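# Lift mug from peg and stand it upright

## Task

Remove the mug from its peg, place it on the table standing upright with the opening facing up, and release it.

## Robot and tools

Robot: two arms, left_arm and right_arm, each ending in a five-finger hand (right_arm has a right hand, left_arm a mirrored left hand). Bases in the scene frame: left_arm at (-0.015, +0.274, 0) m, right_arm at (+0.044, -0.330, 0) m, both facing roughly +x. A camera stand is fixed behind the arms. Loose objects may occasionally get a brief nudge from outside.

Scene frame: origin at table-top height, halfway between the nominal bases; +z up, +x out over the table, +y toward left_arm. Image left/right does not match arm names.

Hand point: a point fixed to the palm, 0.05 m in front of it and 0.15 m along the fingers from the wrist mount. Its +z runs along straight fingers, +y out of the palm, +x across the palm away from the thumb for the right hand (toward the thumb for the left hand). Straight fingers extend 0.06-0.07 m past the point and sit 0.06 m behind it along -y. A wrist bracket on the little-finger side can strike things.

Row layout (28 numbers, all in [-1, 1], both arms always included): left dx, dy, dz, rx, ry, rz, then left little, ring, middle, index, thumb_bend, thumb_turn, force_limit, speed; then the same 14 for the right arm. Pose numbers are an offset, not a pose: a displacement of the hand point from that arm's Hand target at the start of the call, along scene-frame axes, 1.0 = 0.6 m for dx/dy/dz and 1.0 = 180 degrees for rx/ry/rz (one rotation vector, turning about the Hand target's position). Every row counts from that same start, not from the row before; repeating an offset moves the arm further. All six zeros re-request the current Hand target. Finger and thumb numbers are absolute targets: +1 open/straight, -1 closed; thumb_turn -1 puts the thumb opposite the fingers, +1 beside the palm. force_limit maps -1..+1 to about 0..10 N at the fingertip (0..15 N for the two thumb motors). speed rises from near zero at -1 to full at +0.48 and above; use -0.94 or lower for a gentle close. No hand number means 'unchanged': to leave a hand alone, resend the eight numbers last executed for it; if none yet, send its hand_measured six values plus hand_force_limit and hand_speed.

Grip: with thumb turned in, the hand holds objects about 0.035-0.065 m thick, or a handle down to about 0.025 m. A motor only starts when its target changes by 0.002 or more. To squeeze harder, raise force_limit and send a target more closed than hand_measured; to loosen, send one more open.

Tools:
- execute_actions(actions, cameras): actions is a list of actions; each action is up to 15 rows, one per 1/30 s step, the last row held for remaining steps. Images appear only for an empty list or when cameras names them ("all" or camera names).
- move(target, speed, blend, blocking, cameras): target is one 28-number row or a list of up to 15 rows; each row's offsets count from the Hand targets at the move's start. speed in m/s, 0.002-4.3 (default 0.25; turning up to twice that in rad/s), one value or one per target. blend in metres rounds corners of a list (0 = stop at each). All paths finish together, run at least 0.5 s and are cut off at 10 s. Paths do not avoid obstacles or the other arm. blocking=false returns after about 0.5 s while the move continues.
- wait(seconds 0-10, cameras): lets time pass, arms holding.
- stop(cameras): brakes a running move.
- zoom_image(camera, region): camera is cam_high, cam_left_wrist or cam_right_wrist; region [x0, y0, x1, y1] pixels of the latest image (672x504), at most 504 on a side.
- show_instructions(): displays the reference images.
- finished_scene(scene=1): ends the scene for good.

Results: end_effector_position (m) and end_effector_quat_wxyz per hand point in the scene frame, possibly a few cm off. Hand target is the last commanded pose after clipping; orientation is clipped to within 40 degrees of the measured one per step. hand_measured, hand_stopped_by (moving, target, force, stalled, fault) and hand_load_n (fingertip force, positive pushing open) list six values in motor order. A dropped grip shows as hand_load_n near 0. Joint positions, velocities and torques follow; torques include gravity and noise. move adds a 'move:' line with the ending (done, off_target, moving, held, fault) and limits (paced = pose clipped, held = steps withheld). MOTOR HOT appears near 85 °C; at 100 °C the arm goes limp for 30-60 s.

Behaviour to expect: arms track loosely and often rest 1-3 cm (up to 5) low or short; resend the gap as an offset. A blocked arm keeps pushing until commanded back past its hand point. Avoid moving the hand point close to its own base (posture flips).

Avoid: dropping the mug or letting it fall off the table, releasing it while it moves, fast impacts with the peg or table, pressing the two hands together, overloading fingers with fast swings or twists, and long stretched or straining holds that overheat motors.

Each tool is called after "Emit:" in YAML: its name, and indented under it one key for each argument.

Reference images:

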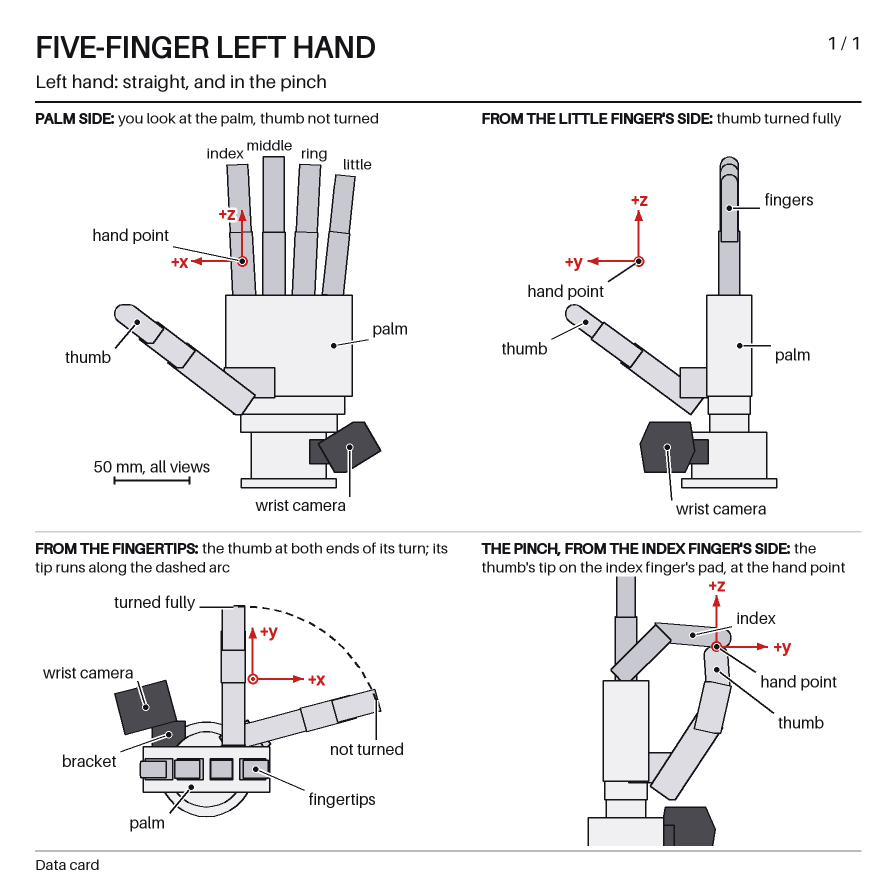

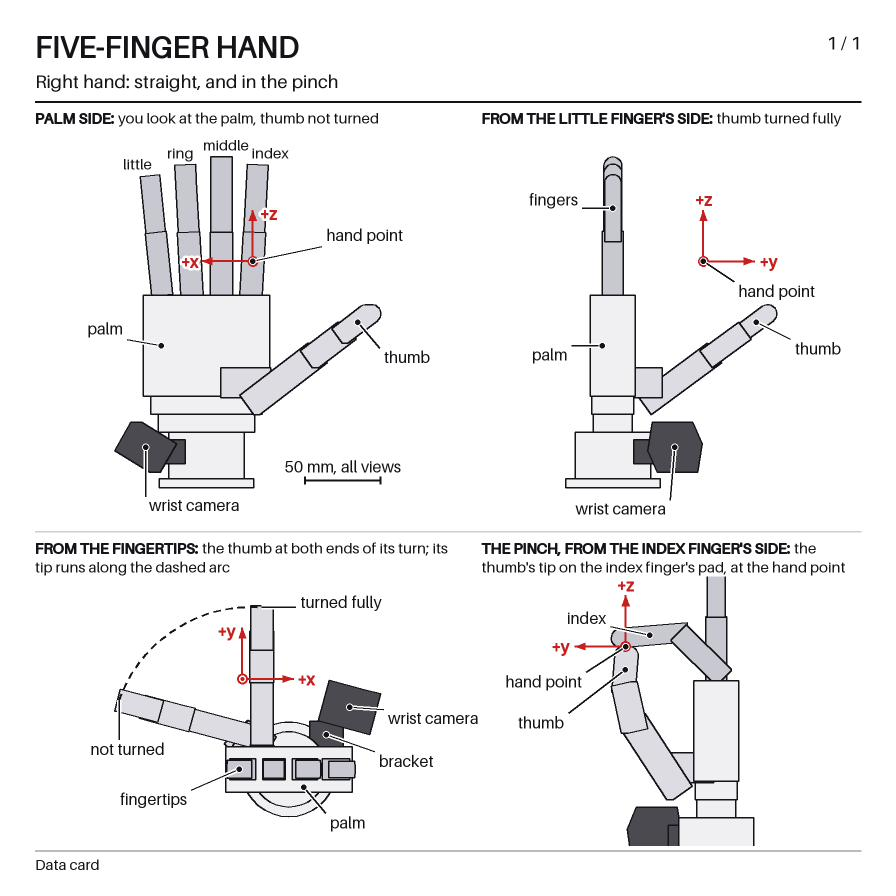

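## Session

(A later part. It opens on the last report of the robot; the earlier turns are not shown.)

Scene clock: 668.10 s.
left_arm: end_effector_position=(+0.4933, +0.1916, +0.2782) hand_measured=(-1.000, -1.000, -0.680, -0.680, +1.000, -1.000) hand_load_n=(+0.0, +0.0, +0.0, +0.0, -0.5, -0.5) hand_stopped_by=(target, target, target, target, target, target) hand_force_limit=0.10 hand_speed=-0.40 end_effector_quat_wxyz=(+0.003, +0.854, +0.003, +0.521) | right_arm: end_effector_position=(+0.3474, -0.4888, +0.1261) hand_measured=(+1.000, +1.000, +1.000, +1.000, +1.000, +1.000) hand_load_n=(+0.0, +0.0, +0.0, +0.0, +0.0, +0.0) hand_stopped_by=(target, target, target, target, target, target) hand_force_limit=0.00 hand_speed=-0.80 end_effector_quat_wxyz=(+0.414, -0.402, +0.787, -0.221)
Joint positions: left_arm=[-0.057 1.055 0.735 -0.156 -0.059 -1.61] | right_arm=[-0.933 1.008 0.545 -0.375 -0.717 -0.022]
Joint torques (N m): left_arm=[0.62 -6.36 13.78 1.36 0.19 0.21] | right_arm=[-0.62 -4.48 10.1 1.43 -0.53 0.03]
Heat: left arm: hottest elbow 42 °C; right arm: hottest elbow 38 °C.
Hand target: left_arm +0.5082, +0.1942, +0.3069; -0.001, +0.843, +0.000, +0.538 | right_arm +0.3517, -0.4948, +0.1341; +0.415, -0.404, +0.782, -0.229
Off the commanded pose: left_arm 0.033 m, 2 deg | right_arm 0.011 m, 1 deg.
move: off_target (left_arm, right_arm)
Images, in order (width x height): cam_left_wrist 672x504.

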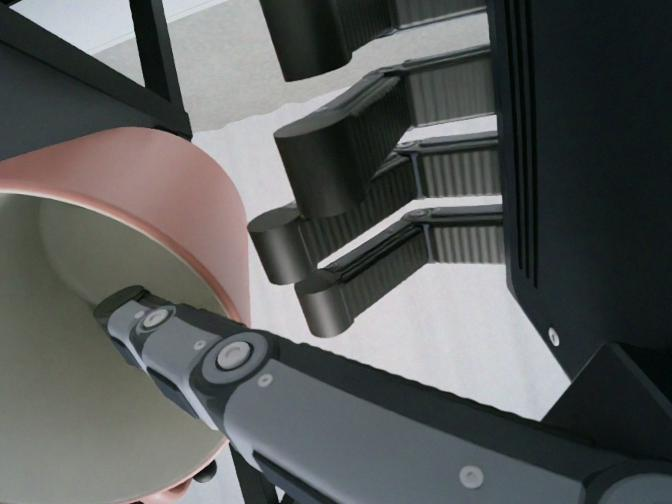

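Emit:
execute_actions:
  actions:
    - [[0,0,0,0,0,0,-1,-1,-0.68,-0.68,-0.3,-1,0.1,-0.85,0,0,0,0,0,0,1,1,1,1,1,1,0,-0.8]]
  cameras: ["cam_left_wrist"]

Emit:
zoom_image:
  camera: "cam_left_wrist"
  region: [120, 150, 420, 450]

Scene clock: 673.73 s.
left_arm: end_effector_position=(+0.4931, +0.1914, +0.2778) hand_measured=(-1.000, -1.000, -0.680, -0.680, +0.584, -1.000) hand_load_n=(-0.5, +0.0, +3.0, +0.0, +8.0, +3.5) hand_stopped_by=(target, target, target, target, force, target) hand_force_limit=0.10 hand_speed=-0.85 end_effector_quat_wxyz=(+0.003, +0.854, +0.002, +0.520) | right_arm: end_effector_position=(+0.3474, -0.4888, +0.1261) hand_measured=(+1.000, +1.000, +1.000, +1.000, +1.000, +1.000) hand_load_n=(+0.0, +0.0, +0.0, +0.0, +0.0, +0.0) hand_stopped_by=(target, target, target, target, target, target) hand_force_limit=0.00 hand_speed=-0.80 end_effector_quat_wxyz=(+0.414, -0.402, +0.787, -0.221)
Joint positions: left_arm=[-0.057 1.055 0.735 -0.157 -0.057 -1.608] | right_arm=[-0.933 1.008 0.545 -0.375 -0.717 -0.022]
Joint torques (N m): left_arm=[0.56 -6.48 13.74 1.39 0.11 0.19] | right_arm=[-0.5 -4.48 10.07 1.46 -0.55 -0.01]
Heat: left arm: hottest elbow 43 °C; right arm: hottest elbow 38 °C.
Hand target: left_arm +0.5081, +0.1940, +0.3071; +0.000, +0.843, +0.000, +0.538 | right_arm +0.3517, -0.4948, +0.1341; +0.415, -0.404, +0.782, -0.229
Off the commanded pose: left_arm 0.033 m, 2 deg | right_arm 0.011 m, 1 deg.
Step readings (end_effector_position of left_arm | right_arm):
0: (+0.4933, +0.1916, +0.2782) | (+0.3474, -0.4888, +0.1261)
1: (+0.4933, +0.1916, +0.2782) | (+0.3474, -0.4888, +0.1261)
2: (+0.4933, +0.1916, +0.2782) | (+0.3474, -0.4888, +0.1261)
4: (+0.4933, +0.1916, +0.2782) | (+0.3474, -0.4888, +0.1261)
8: (+0.4933, +0.1916, +0.2782) | (+0.3474, -0.4888, +0.1261)
15: (+0.4933, +0.1916, +0.2782) | (+0.3474, -0.4888, +0.1261)
Images, in order (width x height): cam_left_wrist 672x504.

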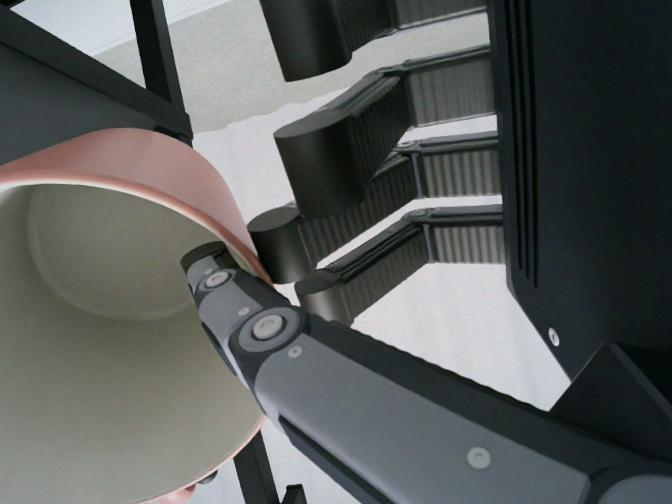

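Scaled by 1.680 from the camera's 672x504 image, which has a finer 960x720 frame.

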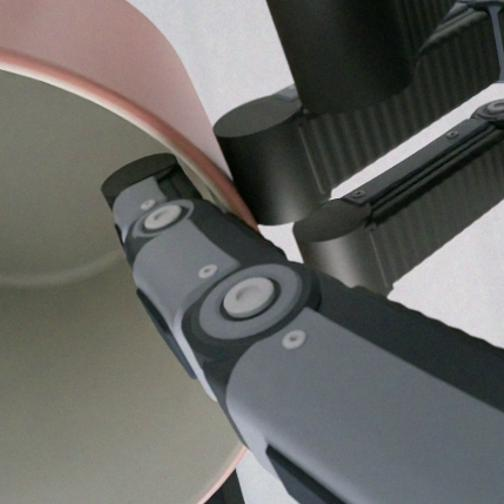

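Emit:
move:
  target:
    - [0.0, 0.0, 0.0, 0, 0, 0, -1, -1, -0.68, -0.68, 1, -1, 0.1, -0.4, 0, 0, 0, 0, 0, 0, 1, 1, 1, 1, 1, 1, 0, -0.8]
    - [0.0, 0.033, 0.0, 0, 0, 0, -1, -1, -0.68, -0.68, 1, -1, 0.1, -0.4, 0, 0, 0, 0, 0, 0, 1, 1, 1, 1, 1, 1, 0, -0.8]
    - [0.0, 0.033, 0.0, 0, 0, 0, 0.6, 0.6, 0.6, 0.6, 1, -1, 0.1, -0.4, 0, 0, 0, 0, 0, 0, 1, 1, 1, 1, 1, 1, 0, -0.8]
  speed: 0.06
  cameras: ["cam_left_wrist"]

Scene clock: 728.80 s.
left_arm: end_effector_position=(+0.4940, +0.2110, +0.2778) hand_measured=(+0.600, +0.600, +0.600, +0.600, +1.000, -1.000) hand_load_n=(+0.0, +0.0, +0.0, +0.0, +0.0, +0.0) hand_stopped_by=(target, target, target, target, target, target) hand_force_limit=0.10 hand_speed=-0.40 end_effector_quat_wxyz=(+0.004, +0.854, +0.004, +0.520) | right_arm: end_effector_position=(+0.3474, -0.4888, +0.1261) hand_measured=(+1.000, +1.000, +1.000, +1.000, +1.000, +1.000) hand_load_n=(+0.0, +0.0, +0.0, +0.0, +0.0, -0.5) hand_stopped_by=(target, target, target, target, target, target) hand_force_limit=0.00 hand_speed=-0.80 end_effector_quat_wxyz=(+0.414, -0.402, +0.787, -0.221)
Joint positions: left_arm=[0.003 1.055 0.735 -0.157 -0.005 -1.584] | right_arm=[-0.933 1.008 0.545 -0.375 -0.717 -0.022]
Joint torques (N m): left_arm=[0.44 -6.65 13.67 1.42 0.19 0.21] | right_arm=[-0.5 -4.54 10.03 1.52 -0.54 0.01]
Heat: left arm: hottest elbow 47 °C; right arm: hottest elbow 39 °C.
Hand target: left_arm +0.5081, +0.2140, +0.3071; +0.000, +0.843, +0.000, +0.538 | right_arm +0.3517, -0.4948, +0.1341; +0.415, -0.404, +0.782, -0.229
Off the commanded pose: left_arm 0.033 m, 3 deg | right_arm 0.011 m, 1 deg.
move: off_target (left_arm, right_arm); target 3's new numbers were sent with left_arm's hand 0.033 m and 3 deg from that target
Images, in order (width x height): cam_left_wrist 672x504.

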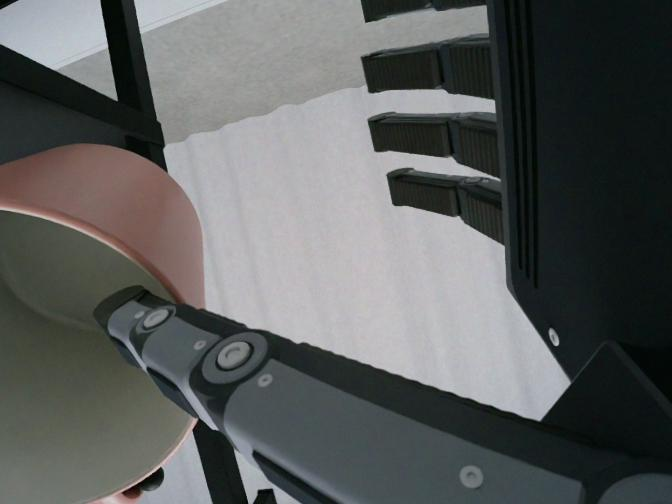

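Emit:
move:
  target:
    - [0.0, -0.0583, 0.0, 0, 0, 0, 0.6, 0.6, 0.6, 0.6, 1, -1, 0.1, -0.4, 0, 0, 0, 0, 0, 0, 1, 1, 1, 1, 1, 1, 0, -0.8]
    - [0.0, -0.0583, 0.0, 0, 0, 0, 0.6, 0.6, 0.6, 0.6, 0.5, -1, 0.1, -0.4, 0, 0, 0, 0, 0, 0, 1, 1, 1, 1, 1, 1, 0, -0.8]
  speed: 0.06
  cameras: ["cam_left_wrist", "cam_high"]

Scene clock: 748.30 s.
left_arm: end_effector_position=(+0.4926, +0.1837, +0.2761) hand_measured=(+0.600, +0.600, +0.600, +0.600, +0.500, -1.000) hand_load_n=(+0.0, +0.0, +0.0, +0.0, +0.0, +0.0) hand_stopped_by=(target, target, target, target, target, target) hand_force_limit=0.10 hand_speed=-0.40 end_effector_quat_wxyz=(-0.006, +0.854, -0.005, +0.520) | right_arm: end_effector_position=(+0.3474, -0.4888, +0.1261) hand_measured=(+1.000, +1.000, +1.000, +1.000, +1.000, +1.000) hand_load_n=(+0.0, +0.0, +0.0, +0.0, +0.0, +0.0) hand_stopped_by=(target, target, target, target, target, target) hand_force_limit=0.00 hand_speed=-0.80 end_effector_quat_wxyz=(+0.414, -0.402, +0.787, -0.221)
Joint positions: left_arm=[-0.084 1.057 0.735 -0.157 -0.091 -1.6] | right_arm=[-0.933 1.008 0.545 -0.375 -0.717 -0.022]
Joint torques (N m): left_arm=[-0.91 -6.36 13.91 1.39 -0.17 -0.1] | right_arm=[-0.73 -4.42 10.06 1.47 -0.55 0]
Heat: left arm: hottest elbow 47 °C; right arm: hottest elbow 39 °C.
Hand target: left_arm +0.5081, +0.1789, +0.3072; +0.000, +0.843, +0.000, +0.538 | right_arm +0.3517, -0.4948, +0.1341; +0.415, -0.404, +0.782, -0.229
Off the commanded pose: left_arm 0.035 m, 3 deg | right_arm 0.011 m, 1 deg.
move: off_target (left_arm, right_arm); target 2's new numbers were sent with left_arm's hand 0.035 m and 3 deg from that target
Images, in order (width x height): cam_high 672x504, cam_left_wrist 672x504.

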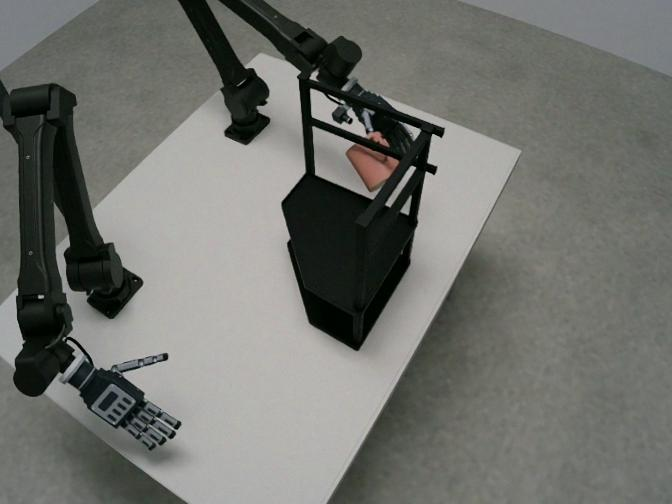

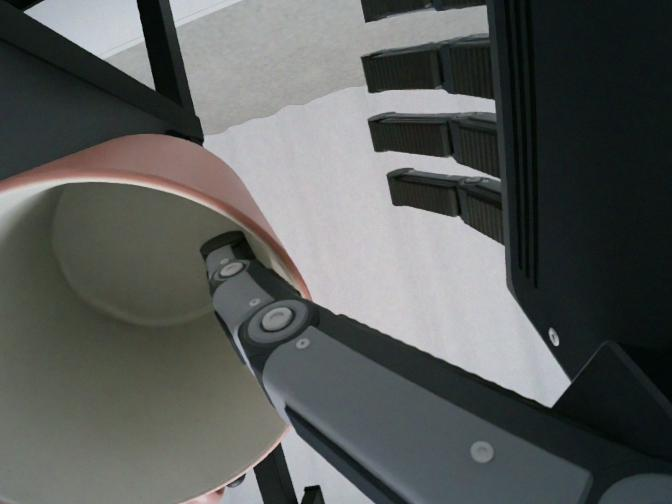

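Emit:
move:
  target: [0.0, -0.035, 0.0, 0, 0, 0, 0.6, 0.6, 0.6, 0.6, 0.5, -1, 0.1, -0.4, 0, 0, 0, 0, 0, 0, 1, 1, 1, 1, 1, 1, 0, -0.8]
  speed: 0.05
  cameras: ["cam_left_wrist"]

Scene clock: 751.50 s.
left_arm: end_effector_position=(+0.4931, +0.1637, +0.2767) hand_measured=(+0.600, +0.600, +0.600, +0.600, +0.500, -1.000) hand_load_n=(+0.0, +0.0, +0.0, +0.0, +0.0, +0.0) hand_stopped_by=(target, target, target, target, target, target) hand_force_limit=0.10 hand_speed=-0.40 end_effector_quat_wxyz=(-0.008, +0.854, -0.006, +0.521) | right_arm: end_effector_position=(+0.3474, -0.4888, +0.1261) hand_measured=(+1.000, +1.000, +1.000, +1.000, +1.000, +1.000) hand_load_n=(+0.0, +0.0, +0.0, +0.0, +0.0, +0.0) hand_stopped_by=(target, target, target, target, target, target) hand_force_limit=0.00 hand_speed=-0.80 end_effector_quat_wxyz=(+0.414, -0.402, +0.787, -0.221)
Joint positions: left_arm=[-0.146 1.065 0.742 -0.157 -0.146 -1.625] | right_arm=[-0.933 1.008 0.545 -0.375 -0.717 -0.022]
Joint torques (N m): left_arm=[-0.85 -6.42 13.86 1.37 -0.19 -0.09] | right_arm=[-0.56 -4.66 10.14 1.5 -0.54 0]
Heat: left arm: hottest elbow 47 °C; right arm: hottest elbow 39 °C.
Hand target: left_arm +0.5081, +0.1580, +0.3071; -0.001, +0.843, +0.000, +0.538 | right_arm +0.3517, -0.4948, +0.1341; +0.415, -0.404, +0.782, -0.229
Off the commanded pose: left_arm 0.034 m, 3 deg | right_arm 0.011 m, 1 deg.
move: off_target (left_arm, right_arm)
Images, in order (width x height): cam_left_wrist 672x504.

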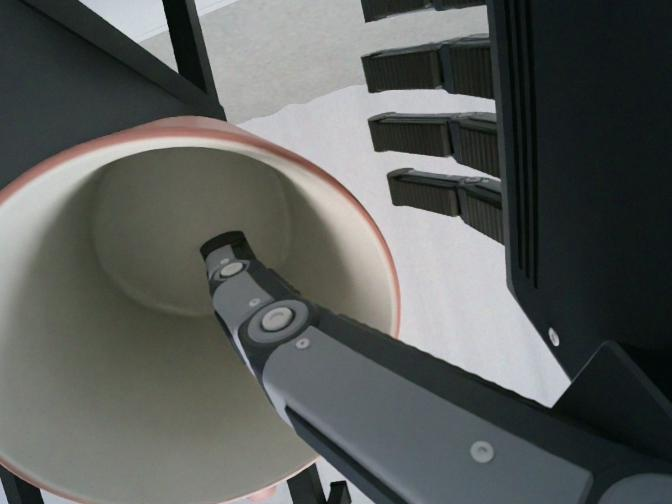

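Emit:
move:
  target: [-0.01, -0.023, 0.003, 0, 0, 0, 0.6, 0.6, 0.6, 0.6, 0.5, -1, 0.1, -0.4, 0, 0, 0, 0, 0, 0, 1, 1, 1, 1, 1, 1, 0, -0.8]
  speed: 0.05
  cameras: ["cam_left_wrist", "cam_high"]

Scene clock: 766.30 s.
left_arm: end_effector_position=(+0.4895, +0.1503, +0.2738) hand_measured=(+0.600, +0.600, +0.600, +0.600, +0.500, -1.000) hand_load_n=(+0.0, +0.5, +0.0, +0.0, +0.0, -0.5) hand_stopped_by=(target, target, target, target, target, target) hand_force_limit=0.10 hand_speed=-0.40 end_effector_quat_wxyz=(-0.009, +0.856, -0.007, +0.517) | right_arm: end_effector_position=(+0.3474, -0.4888, +0.1261) hand_measured=(+1.000, +1.000, +1.000, +1.000, +1.000, +1.000) hand_load_n=(+0.0, +0.0, +0.0, +0.0, +0.0, -0.5) hand_stopped_by=(target, target, target, target, target, target) hand_force_limit=0.00 hand_speed=-0.80 end_effector_quat_wxyz=(+0.414, -0.402, +0.787, -0.221)
Joint positions: left_arm=[-0.189 1.065 0.742 -0.17 -0.186 -1.644] | right_arm=[-0.933 1.008 0.545 -0.375 -0.717 -0.022]
Joint torques (N m): left_arm=[-0.91 -7.41 13.7 1.4 -0.22 -0.1] | right_arm=[-0.85 -4.54 9.96 1.47 -0.53 0]
Heat: left arm: hottest elbow 45 °C; right arm: hottest elbow 39 °C.
Hand target: left_arm +0.5021, +0.1442, +0.3088; -0.001, +0.843, +0.000, +0.538 | right_arm +0.3517, -0.4948, +0.1341; +0.415, -0.404, +0.782, -0.229
Off the commanded pose: left_arm 0.038 m, 3 deg | right_arm 0.011 m, 1 deg.
move: off_target (left_arm, right_arm)
Images, in order (width x height): cam_high 672x504, cam_left_wrist 672x504.

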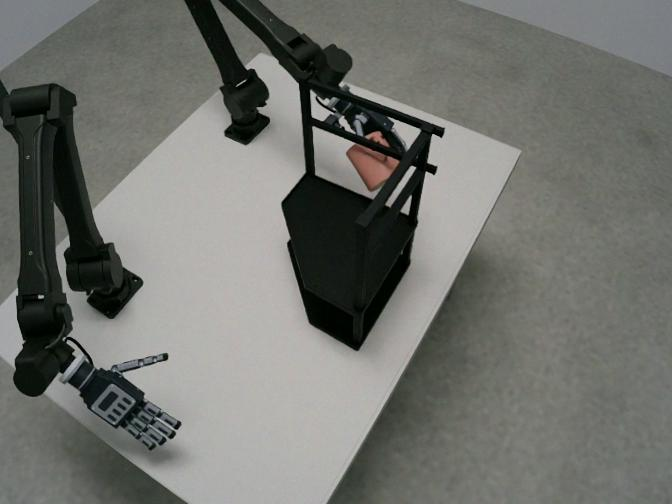

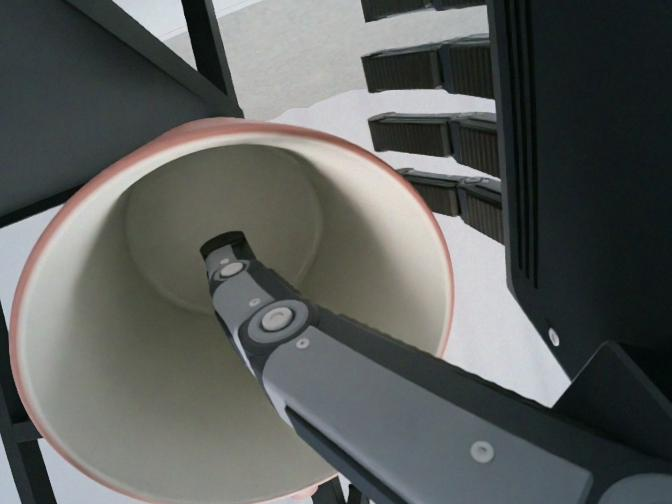

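Emit:
execute_actions:
  actions:
    - [[0,0,0,0,0,0,0.6,0.6,0.6,0.6,-0.9,-1,0.0,-0.8,0,0,0,0,0,0,1,1,1,1,1,1,0,-0.8]]
  cameras: ["cam_left_wrist", "cam_high"]

Scene clock: 773.33 s.
left_arm: end_effector_position=(+0.4905, +0.1472, +0.2787) hand_measured=(+0.600, +0.600, +0.600, +0.600, -0.470, -1.000) hand_load_n=(+0.0, +0.0, +0.5, +0.0, +5.0, +1.0) hand_stopped_by=(target, target, target, target, moving, target) hand_force_limit=0.00 hand_speed=-0.80 end_effector_quat_wxyz=(-0.006, +0.854, -0.007, +0.520) | right_arm: end_effector_position=(+0.3474, -0.4888, +0.1261) hand_measured=(+1.000, +1.000, +1.000, +1.000, +1.000, +1.000) hand_load_n=(+0.0, +0.0, +0.0, +0.0, +0.0, +0.0) hand_stopped_by=(target, target, target, target, target, target) hand_force_limit=0.00 hand_speed=-0.80 end_effector_quat_wxyz=(+0.414, -0.402, +0.787, -0.221)
Joint positions: left_arm=[-0.195 1.065 0.75 -0.17 -0.186 -1.648] | right_arm=[-0.933 1.008 0.545 -0.375 -0.717 -0.022]
Joint torques (N m): left_arm=[-0.44 -7.59 13.14 1.37 -0.22 -0.05] | right_arm=[-0.79 -4.6 10.17 1.47 -0.54 0.01]
Heat: left arm: hottest elbow 44 °C; right arm: hottest elbow 39 °C.
Hand target: left_arm +0.5021, +0.1442, +0.3088; +0.000, +0.843, +0.000, +0.538 | right_arm +0.3517, -0.4948, +0.1341; +0.415, -0.404, +0.782, -0.229
Off the commanded pose: left_arm 0.032 m, 3 deg | right_arm 0.011 m, 1 deg.
not at rest: the robot was still moving 3 seconds after this call's last action.
Step readings (end_effector_position of left_arm | right_arm):
0: (+0.4895, +0.1503, +0.2738) | (+0.3474, -0.4888, +0.1261)
1: (+0.4895, +0.1503, +0.2738) | (+0.3474, -0.4888, +0.1261)
2: (+0.4895, +0.1503, +0.2738) | (+0.3474, -0.4888, +0.1261)
4: (+0.4895, +0.1503, +0.2738) | (+0.3474, -0.4888, +0.1261)
8: (+0.4895, +0.1503, +0.2738) | (+0.3474, -0.4888, +0.1261)
15: (+0.4895, +0.1503, +0.2738) | (+0.3474, -0.4888, +0.1261)
Images, in order (width x height): cam_high 672x504, cam_left_wrist 672x504.

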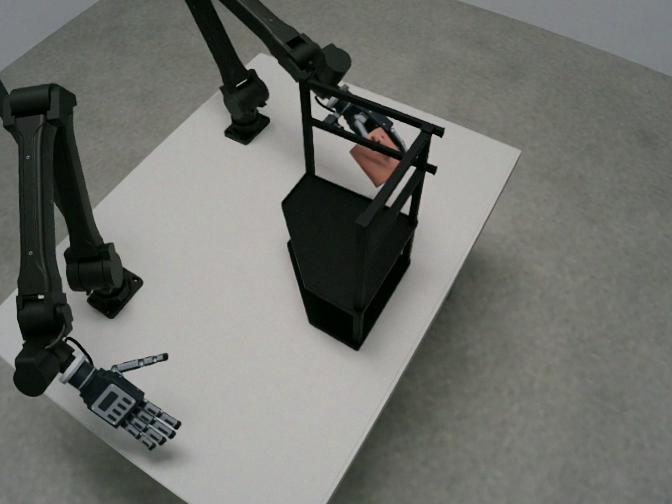

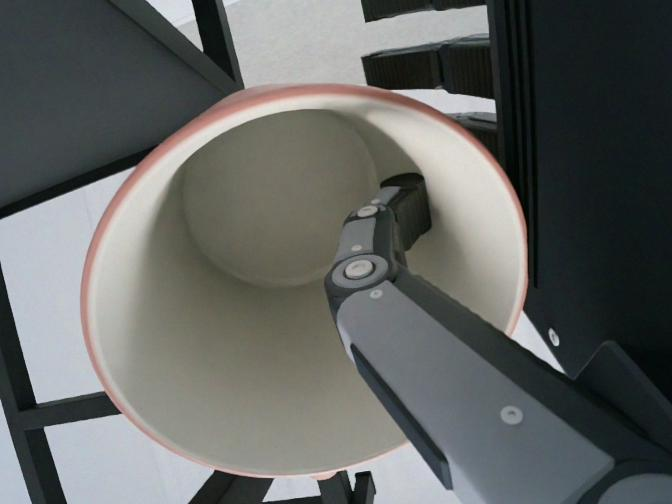

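Emit:
wait:
  seconds: 0.5
  cameras: ["cam_left_wrist", "cam_high"]

Emit:
zoom_image:
  camera: "cam_high"
  region: [300, 80, 440, 210]

Scene clock: 778.97 s.
left_arm: end_effector_position=(+0.4906, +0.1472, +0.2788) hand_measured=(+0.600, +0.600, +0.600, +0.600, -0.484, -1.000) hand_load_n=(+0.0, +0.0, +2.0, +0.0, +8.5, +1.5) hand_stopped_by=(target, target, target, target, force, target) hand_force_limit=0.00 hand_speed=-0.80 end_effector_quat_wxyz=(-0.006, +0.854, -0.006, +0.520) | right_arm: end_effector_position=(+0.3474, -0.4888, +0.1261) hand_measured=(+1.000, +1.000, +1.000, +1.000, +1.000, +1.000) hand_load_n=(+0.0, +0.0, +0.0, +0.0, +0.0, +0.0) hand_stopped_by=(target, target, target, target, target, target) hand_force_limit=0.00 hand_speed=-0.80 end_effector_quat_wxyz=(+0.414, -0.402, +0.787, -0.221)
Joint positions: left_arm=[-0.195 1.065 0.75 -0.17 -0.186 -1.65] | right_arm=[-0.933 1.008 0.545 -0.375 -0.717 -0.022]
Joint torques (N m): left_arm=[-0.44 -7.47 13.14 1.39 -0.22 -0.04] | right_arm=[-0.73 -4.25 10.09 1.51 -0.53 0.01]
Heat: left arm: hottest elbow 44 °C; right arm: hottest elbow 39 °C.
Hand target: left_arm +0.5021, +0.1442, +0.3088; +0.000, +0.843, +0.000, +0.538 | right_arm +0.3517, -0.4948, +0.1341; +0.415, -0.404, +0.782, -0.229
Off the commanded pose: left_arm 0.032 m, 3 deg | right_arm 0.011 m, 1 deg.
wait: 0.50 s; at rest from the start
Images, in order (width x height): cam_high 672x504, cam_left_wrist 672x504.

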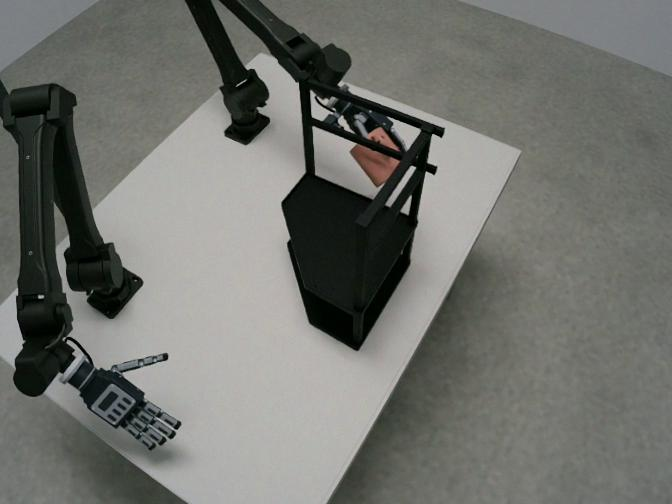

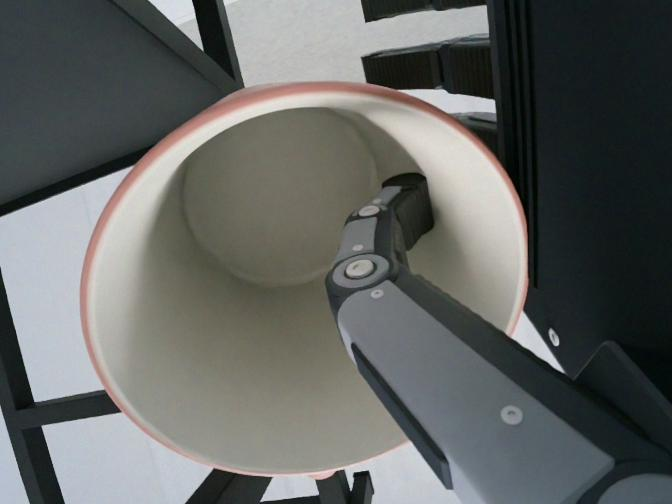

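Scaled by 3.600 from the camera's 672x504 image, which has a finer 960x720 frame.

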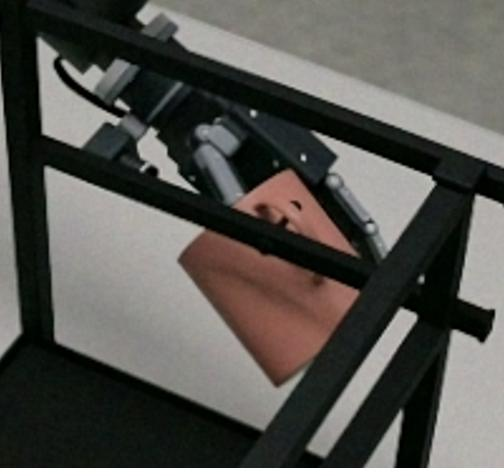

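Emit:
execute_actions:
  actions:
    - [[0,0,0,0,0,0,0.3,0.2,0.2,0.2,-0.9,-1,-0.45,-0.85,0,0,0,0,0,0,1,1,1,1,1,1,0,-0.8]]
  cameras: ["cam_left_wrist"]

Scene clock: 785.60 s.
left_arm: end_effector_position=(+0.4907, +0.1475, +0.2790) hand_measured=(+0.300, +0.422, +0.590, +0.562, -0.484, -1.000) hand_load_n=(+0.0, +2.0, +0.5, +3.0, +10.5, +2.5) hand_stopped_by=(target, force, force, force, force, target) hand_force_limit=-0.45 hand_speed=-0.85 end_effector_quat_wxyz=(-0.005, +0.854, -0.004, +0.520) | right_arm: end_effector_position=(+0.3474, -0.4888, +0.1261) hand_measured=(+1.000, +1.000, +1.000, +1.000, +1.000, +1.000) hand_load_n=(+0.0, +0.0, +0.0, +0.0, +0.0, +0.0) hand_stopped_by=(target, target, target, target, target, target) hand_force_limit=0.00 hand_speed=-0.80 end_effector_quat_wxyz=(+0.414, -0.402, +0.787, -0.221)
Joint positions: left_arm=[-0.195 1.065 0.75 -0.17 -0.187 -1.654] | right_arm=[-0.933 1.008 0.545 -0.375 -0.717 -0.022]
Joint torques (N m): left_arm=[-0.5 -7.3 13.18 1.37 -0.2 -0.01] | right_arm=[-0.62 -4.6 10.09 1.48 -0.53 0.02]
Heat: left arm: hottest elbow 44 °C; right arm: hottest elbow 39 °C.
Hand target: left_arm +0.5021, +0.1442, +0.3088; +0.000, +0.843, +0.000, +0.538 | right_arm +0.3517, -0.4948, +0.1341; +0.415, -0.404, +0.782, -0.229
Off the commanded pose: left_arm 0.032 m, 3 deg | right_arm 0.011 m, 1 deg.
Step readings (end_effector_position of left_arm | right_arm):
0: (+0.4906, +0.1472, +0.2788) | (+0.3474, -0.4888, +0.1261)
1: (+0.4906, +0.1472, +0.2788) | (+0.3474, -0.4888, +0.1261)
2: (+0.4906, +0.1472, +0.2788) | (+0.3474, -0.4888, +0.1261)
4: (+0.4906, +0.1473, +0.2789) | (+0.3474, -0.4888, +0.1261)
8: (+0.4907, +0.1475, +0.2789) | (+0.3474, -0.4888, +0.1261)
15: (+0.4907, +0.1475, +0.2790) | (+0.3474, -0.4888, +0.1261)
Images, in order (width x height): cam_left_wrist 672x504.

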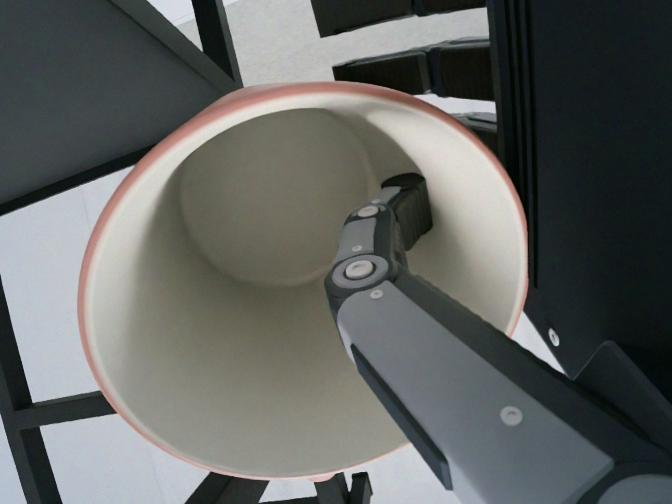

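Emit:
move:
  target: [0.0, 0.0, 0.016, 0, 0, 0, 0.3, 0.2, 0.2, 0.2, -0.9, -1, -0.45, -0.85, 0, 0, 0, 0, 0, 0, 1, 1, 1, 1, 1, 1, 0, -0.8]
  speed: 0.04
  cameras: ["cam_left_wrist", "cam_high"]

Emit:
zoom_image:
  camera: "cam_high"
  region: [300, 80, 440, 210]

Scene clock: 793.00 s.
left_arm: end_effector_position=(+0.4904, +0.1476, +0.2789) hand_measured=(+0.300, +0.422, +0.590, +0.562, -0.484, -1.000) hand_load_n=(+0.0, +2.0, +0.0, +2.5, +10.5, +2.5) hand_stopped_by=(target, force, force, force, force, target) hand_force_limit=-0.45 hand_speed=-0.85 end_effector_quat_wxyz=(-0.006, +0.858, -0.005, +0.513) | right_arm: end_effector_position=(+0.3474, -0.4888, +0.1261) hand_measured=(+1.000, +1.000, +1.000, +1.000, +1.000, +1.000) hand_load_n=(+0.0, +0.0, +0.0, +0.0, +0.0, +0.0) hand_stopped_by=(target, target, target, target, target, target) hand_force_limit=0.00 hand_speed=-0.80 end_effector_quat_wxyz=(+0.414, -0.402, +0.787, -0.221)
Joint positions: left_arm=[-0.195 1.065 0.761 -0.197 -0.187 -1.654] | right_arm=[-0.933 1.008 0.545 -0.375 -0.717 -0.022]
Joint torques (N m): left_arm=[-0.5 -8.12 13.86 1.31 -0.19 0] | right_arm=[-0.91 -4.25 10.1 1.47 -0.53 -0.01]
Heat: left arm: hottest elbow 43 °C; right arm: hottest elbow 39 °C.
Hand target: left_arm +0.5021, +0.1442, +0.3184; +0.000, +0.843, +0.000, +0.538 | right_arm +0.3517, -0.4948, +0.1341; +0.415, -0.404, +0.782, -0.229
Off the commanded pose: left_arm 0.041 m, 3 deg | right_arm 0.011 m, 1 deg.
move: off_target (left_arm, right_arm)
Images, in order (width x height): cam_high 672x504, cam_left_wrist 672x504.

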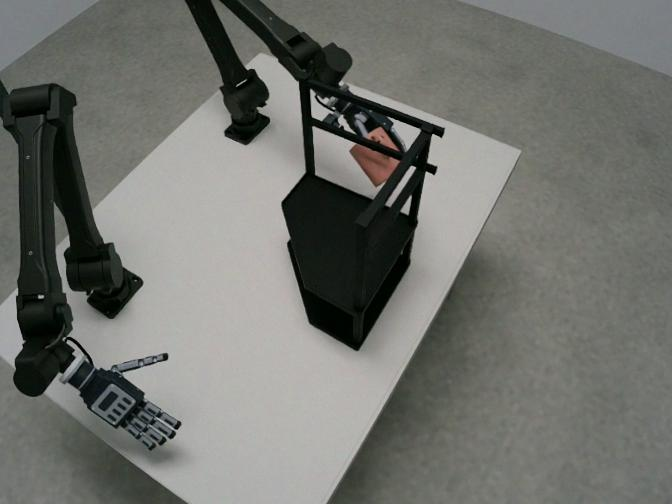

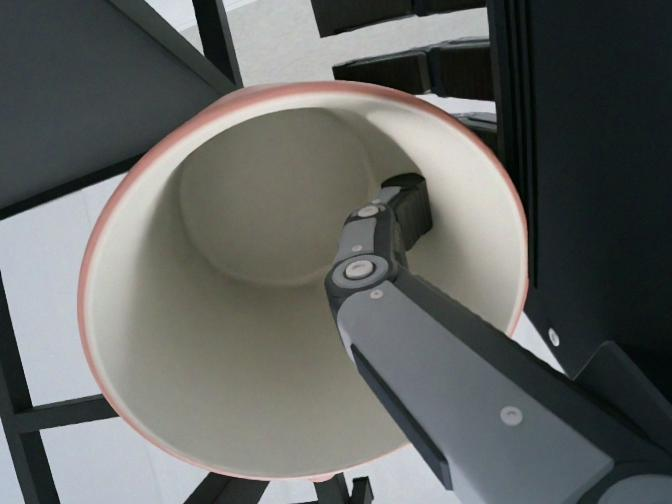

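Scaled by 3.600 from the camera's 672x504 image, which has a finer 960x720 frame.

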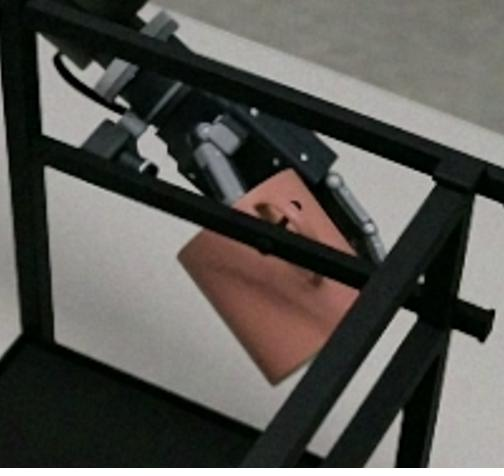

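Emit:
move:
  target: [0.0, 0.0, 0.025, 0, 0, 0, 0.3, 0.2, 0.2, 0.2, -0.9, -1, -0.45, -0.85, 0, 0, 0, 0, 0, 0, 1, 1, 1, 1, 1, 1, 0, -0.8]
  speed: 0.04
  cameras: ["cam_left_wrist", "cam_high"]

Emit:
zoom_image:
  camera: "cam_high"
  region: [320, 100, 420, 200]

Scene clock: 798.37 s.
left_arm: end_effector_position=(+0.4899, +0.1477, +0.2804) hand_measured=(+0.300, +0.422, +0.590, +0.560, -0.484, -1.000) hand_load_n=(+0.0, +3.0, +0.0, +1.0, +10.5, +2.5) hand_stopped_by=(target, force, force, force, force, target) hand_force_limit=-0.45 hand_speed=-0.85 end_effector_quat_wxyz=(-0.009, +0.865, -0.007, +0.502) | right_arm: end_effector_position=(+0.3474, -0.4888, +0.1261) hand_measured=(+1.000, +1.000, +1.000, +1.000, +1.000, +1.000) hand_load_n=(+0.0, +0.0, +0.0, +0.0, +0.0, +0.0) hand_stopped_by=(target, target, target, target, target, target) hand_force_limit=0.00 hand_speed=-0.80 end_effector_quat_wxyz=(+0.414, -0.402, +0.787, -0.221)
Joint positions: left_arm=[-0.195 1.065 0.783 -0.247 -0.187 -1.654] | right_arm=[-0.933 1.008 0.545 -0.375 -0.717 -0.022]
Joint torques (N m): left_arm=[-0.5 -9.17 14.6 1.57 -0.19 0] | right_arm=[-0.56 -4.31 9.98 1.5 -0.53 0.01]
Heat: left arm: hottest elbow 43 °C; right arm: hottest elbow 39 °C.
Hand target: left_arm +0.5022, +0.1442, +0.3336; +0.000, +0.843, +0.000, +0.538 | right_arm +0.3517, -0.4948, +0.1341; +0.415, -0.404, +0.782, -0.229
Off the commanded pose: left_arm 0.054 m, 5 deg | right_arm 0.011 m, 1 deg.
move: off_target (left_arm, right_arm)
Images, in order (width x height): cam_high 672x504, cam_left_wrist 672x504.

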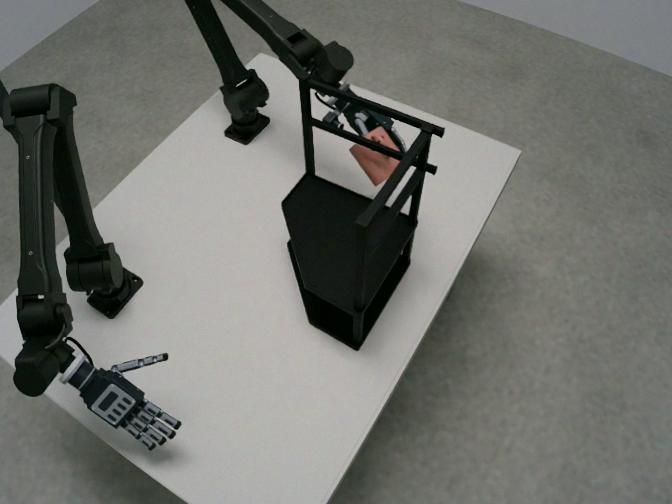

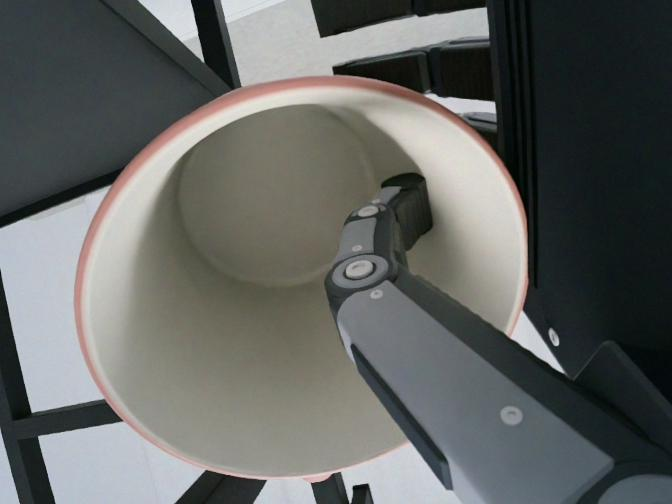

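Scaled by 5.040 from the camera's 672x504 image, which has a finer 960x720 frame.

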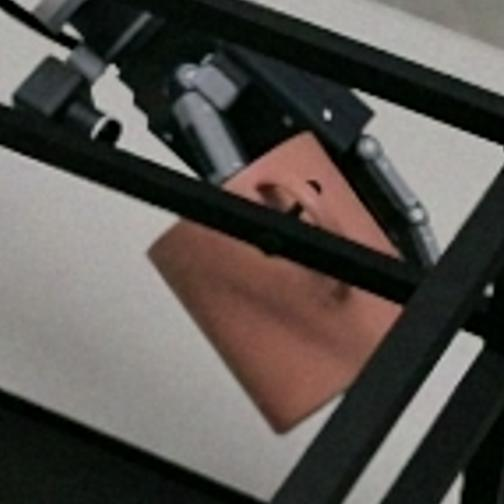

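Emit:
zoom_image:
  camera: "cam_high"
  region: [360, 120, 400, 160]

Scaled by 12.600 from the camera's 672x504 image, which has a finer 960x720 frame.

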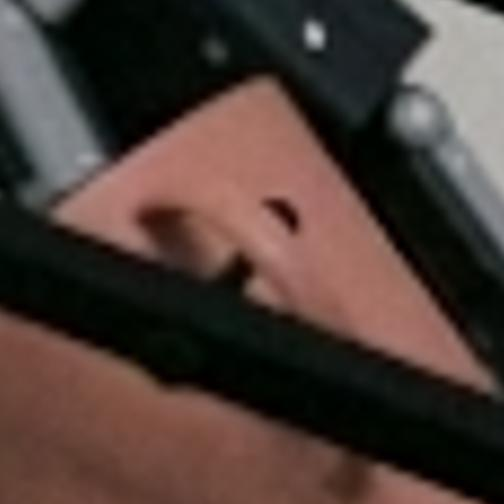

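Emit:
move:
  target: [0.0, 0.0, 0.03, 0, 0, 0, 0.3, 0.2, 0.2, 0.2, -0.9, -1, -0.45, -0.85, 0, 0, 0, 0, 0, 0, 1, 1, 1, 1, 1, 1, 0, -0.8]
  speed: 0.04
  cameras: ["cam_left_wrist", "cam_high"]

Emit:
zoom_image:
  camera: "cam_high"
  region: [340, 110, 410, 180]

Scene clock: 818.30 s.
left_arm: end_effector_position=(+0.4882, +0.1482, +0.2817) hand_measured=(+0.300, +0.422, +0.590, +0.560, -0.484, -1.000) hand_load_n=(+0.0, +4.5, +0.0, +0.5, +10.5, +2.5) hand_stopped_by=(target, force, force, force, force, target) hand_force_limit=-0.45 hand_speed=-0.85 end_effector_quat_wxyz=(-0.012, +0.873, -0.008, +0.488) | right_arm: end_effector_position=(+0.3474, -0.4888, +0.1261) hand_measured=(+1.000, +1.000, +1.000, +1.000, +1.000, +1.000) hand_load_n=(+0.0, +0.0, +0.0, -0.5, +0.0, +0.0) hand_stopped_by=(target, target, target, target, target, target) hand_force_limit=0.00 hand_speed=-0.80 end_effector_quat_wxyz=(+0.414, -0.402, +0.787, -0.221)
Joint positions: left_arm=[-0.195 1.062 0.808 -0.308 -0.187 -1.654] | right_arm=[-0.933 1.008 0.545 -0.375 -0.717 -0.022]
Joint torques (N m): left_arm=[-0.5 -10.23 15.61 1.8 -0.17 0] | right_arm=[-0.67 -4.54 10.02 1.4 -0.53 0.02]
Heat: left arm: hottest elbow 44 °C; right arm: hottest elbow 39 °C.
Hand target: left_arm +0.5021, +0.1442, +0.3513; +0.000, +0.843, +0.000, +0.538 | right_arm +0.3517, -0.4948, +0.1341; +0.415, -0.404, +0.782, -0.229
Off the commanded pose: left_arm 0.071 m, 7 deg | right_arm 0.011 m, 1 deg.
move: off_target (left_arm, right_arm)
Images, in order (width x height): cam_high 672x504, cam_left_wrist 672x504.

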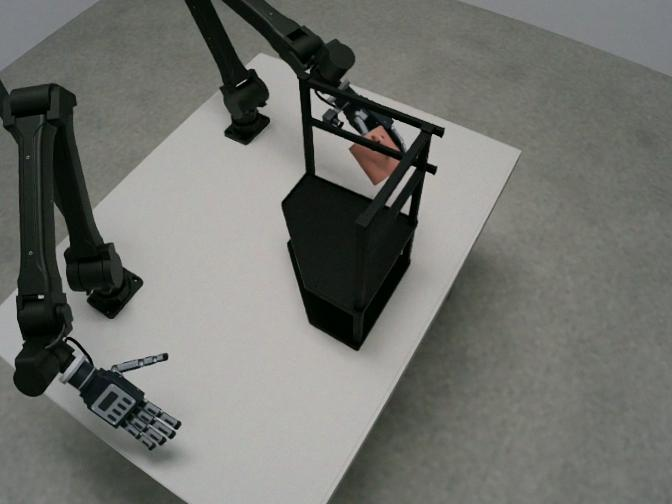

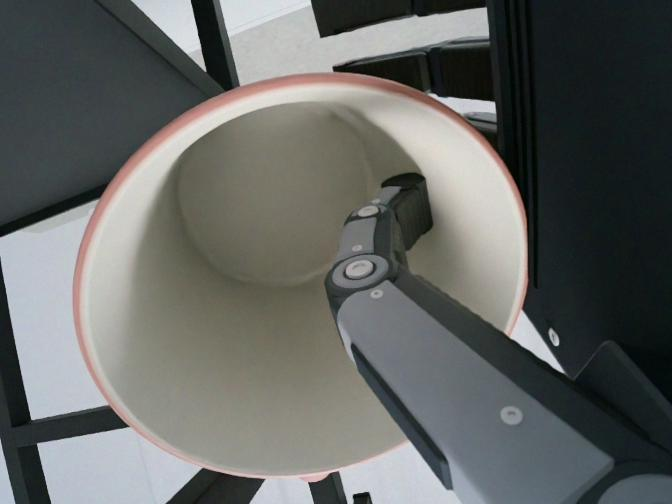

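Scaled by 7.200 from the camera's 672x504 image, which has a finer 960x720 frame.

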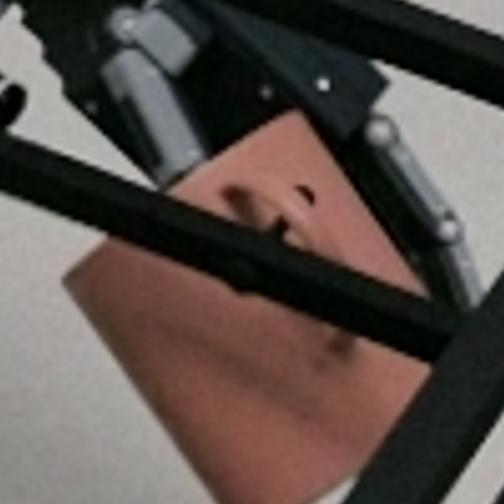

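Emit:
move:
  target: [-0.008, 0.0, 0.022, 0, 0, 0, 0.3, 0.2, 0.2, 0.2, -0.9, -1, -0.45, -0.85, 0, 0, 0, 0, 0, 0, 1, 1, 1, 1, 1, 1, 0, -0.8]
  speed: 0.04
  cameras: ["cam_left_wrist", "cam_high"]

Emit:
zoom_image:
  camera: "cam_high"
  region: [340, 110, 410, 180]

Scene clock: 829.37 s.
left_arm: end_effector_position=(+0.4832, +0.1498, +0.2845) hand_measured=(+0.300, +0.422, +0.590, +0.560, -0.484, -1.000) hand_load_n=(+0.0, +5.5, +0.0, +0.0, +10.5, +2.0) hand_stopped_by=(target, force, force, force, force, target) hand_force_limit=-0.45 hand_speed=-0.85 end_effector_quat_wxyz=(-0.015, +0.878, -0.009, +0.479) | right_arm: end_effector_position=(+0.3474, -0.4888, +0.1261) hand_measured=(+1.000, +1.000, +1.000, +1.000, +1.000, +1.000) hand_load_n=(+0.0, +0.0, +0.0, +0.0, +0.0, -0.5) hand_stopped_by=(target, target, target, target, target, target) hand_force_limit=0.00 hand_speed=-0.80 end_effector_quat_wxyz=(+0.414, -0.402, +0.787, -0.221)
Joint positions: left_arm=[-0.195 1.048 0.82 -0.355 -0.19 -1.654] | right_arm=[-0.933 1.008 0.545 -0.375 -0.717 -0.022]
Joint torques (N m): left_arm=[-0.67 -10.81 16.21 1.95 -0.16 -0.02] | right_arm=[-0.38 -4.25 10.09 1.47 -0.53 -0.01]
Heat: left arm: hottest elbow 47 °C; right arm: hottest elbow 39 °C.
Hand target: left_arm +0.4973, +0.1442, +0.3645; -0.001, +0.843, +0.000, +0.538 | right_arm +0.3517, -0.4948, +0.1341; +0.415, -0.404, +0.782, -0.229
Off the commanded pose: left_arm 0.081 m, 8 deg | right_arm 0.011 m, 1 deg.
move: off_target (left_arm, right_arm)
Images, in order (width x height): cam_high 672x504, cam_left_wrist 672x504.

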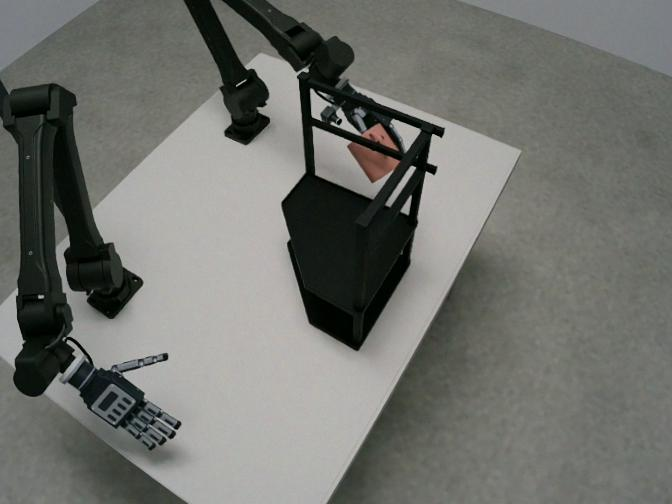

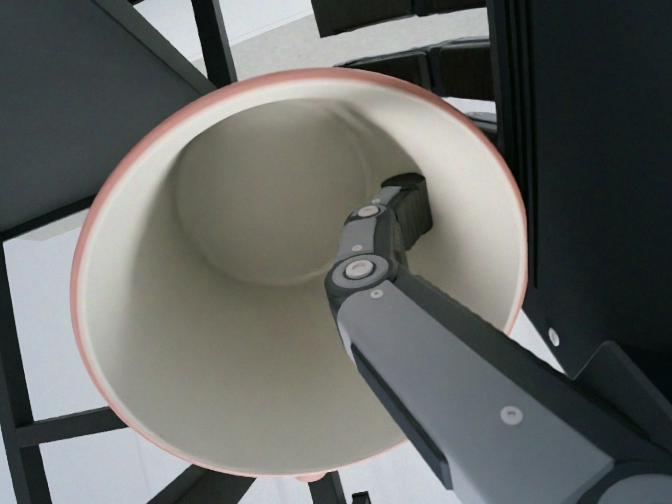

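Scaled by 7.200 from the camera's 672x504 image, which has a finer 960x720 frame.

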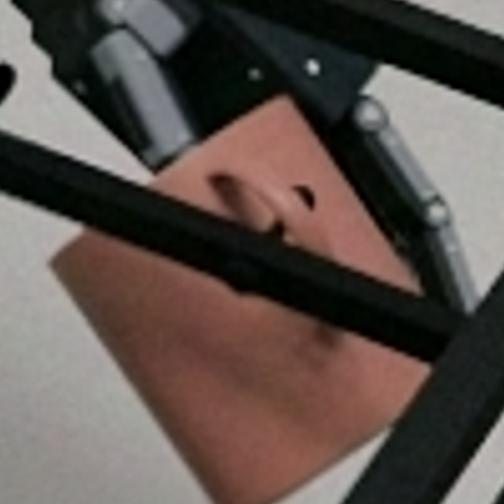

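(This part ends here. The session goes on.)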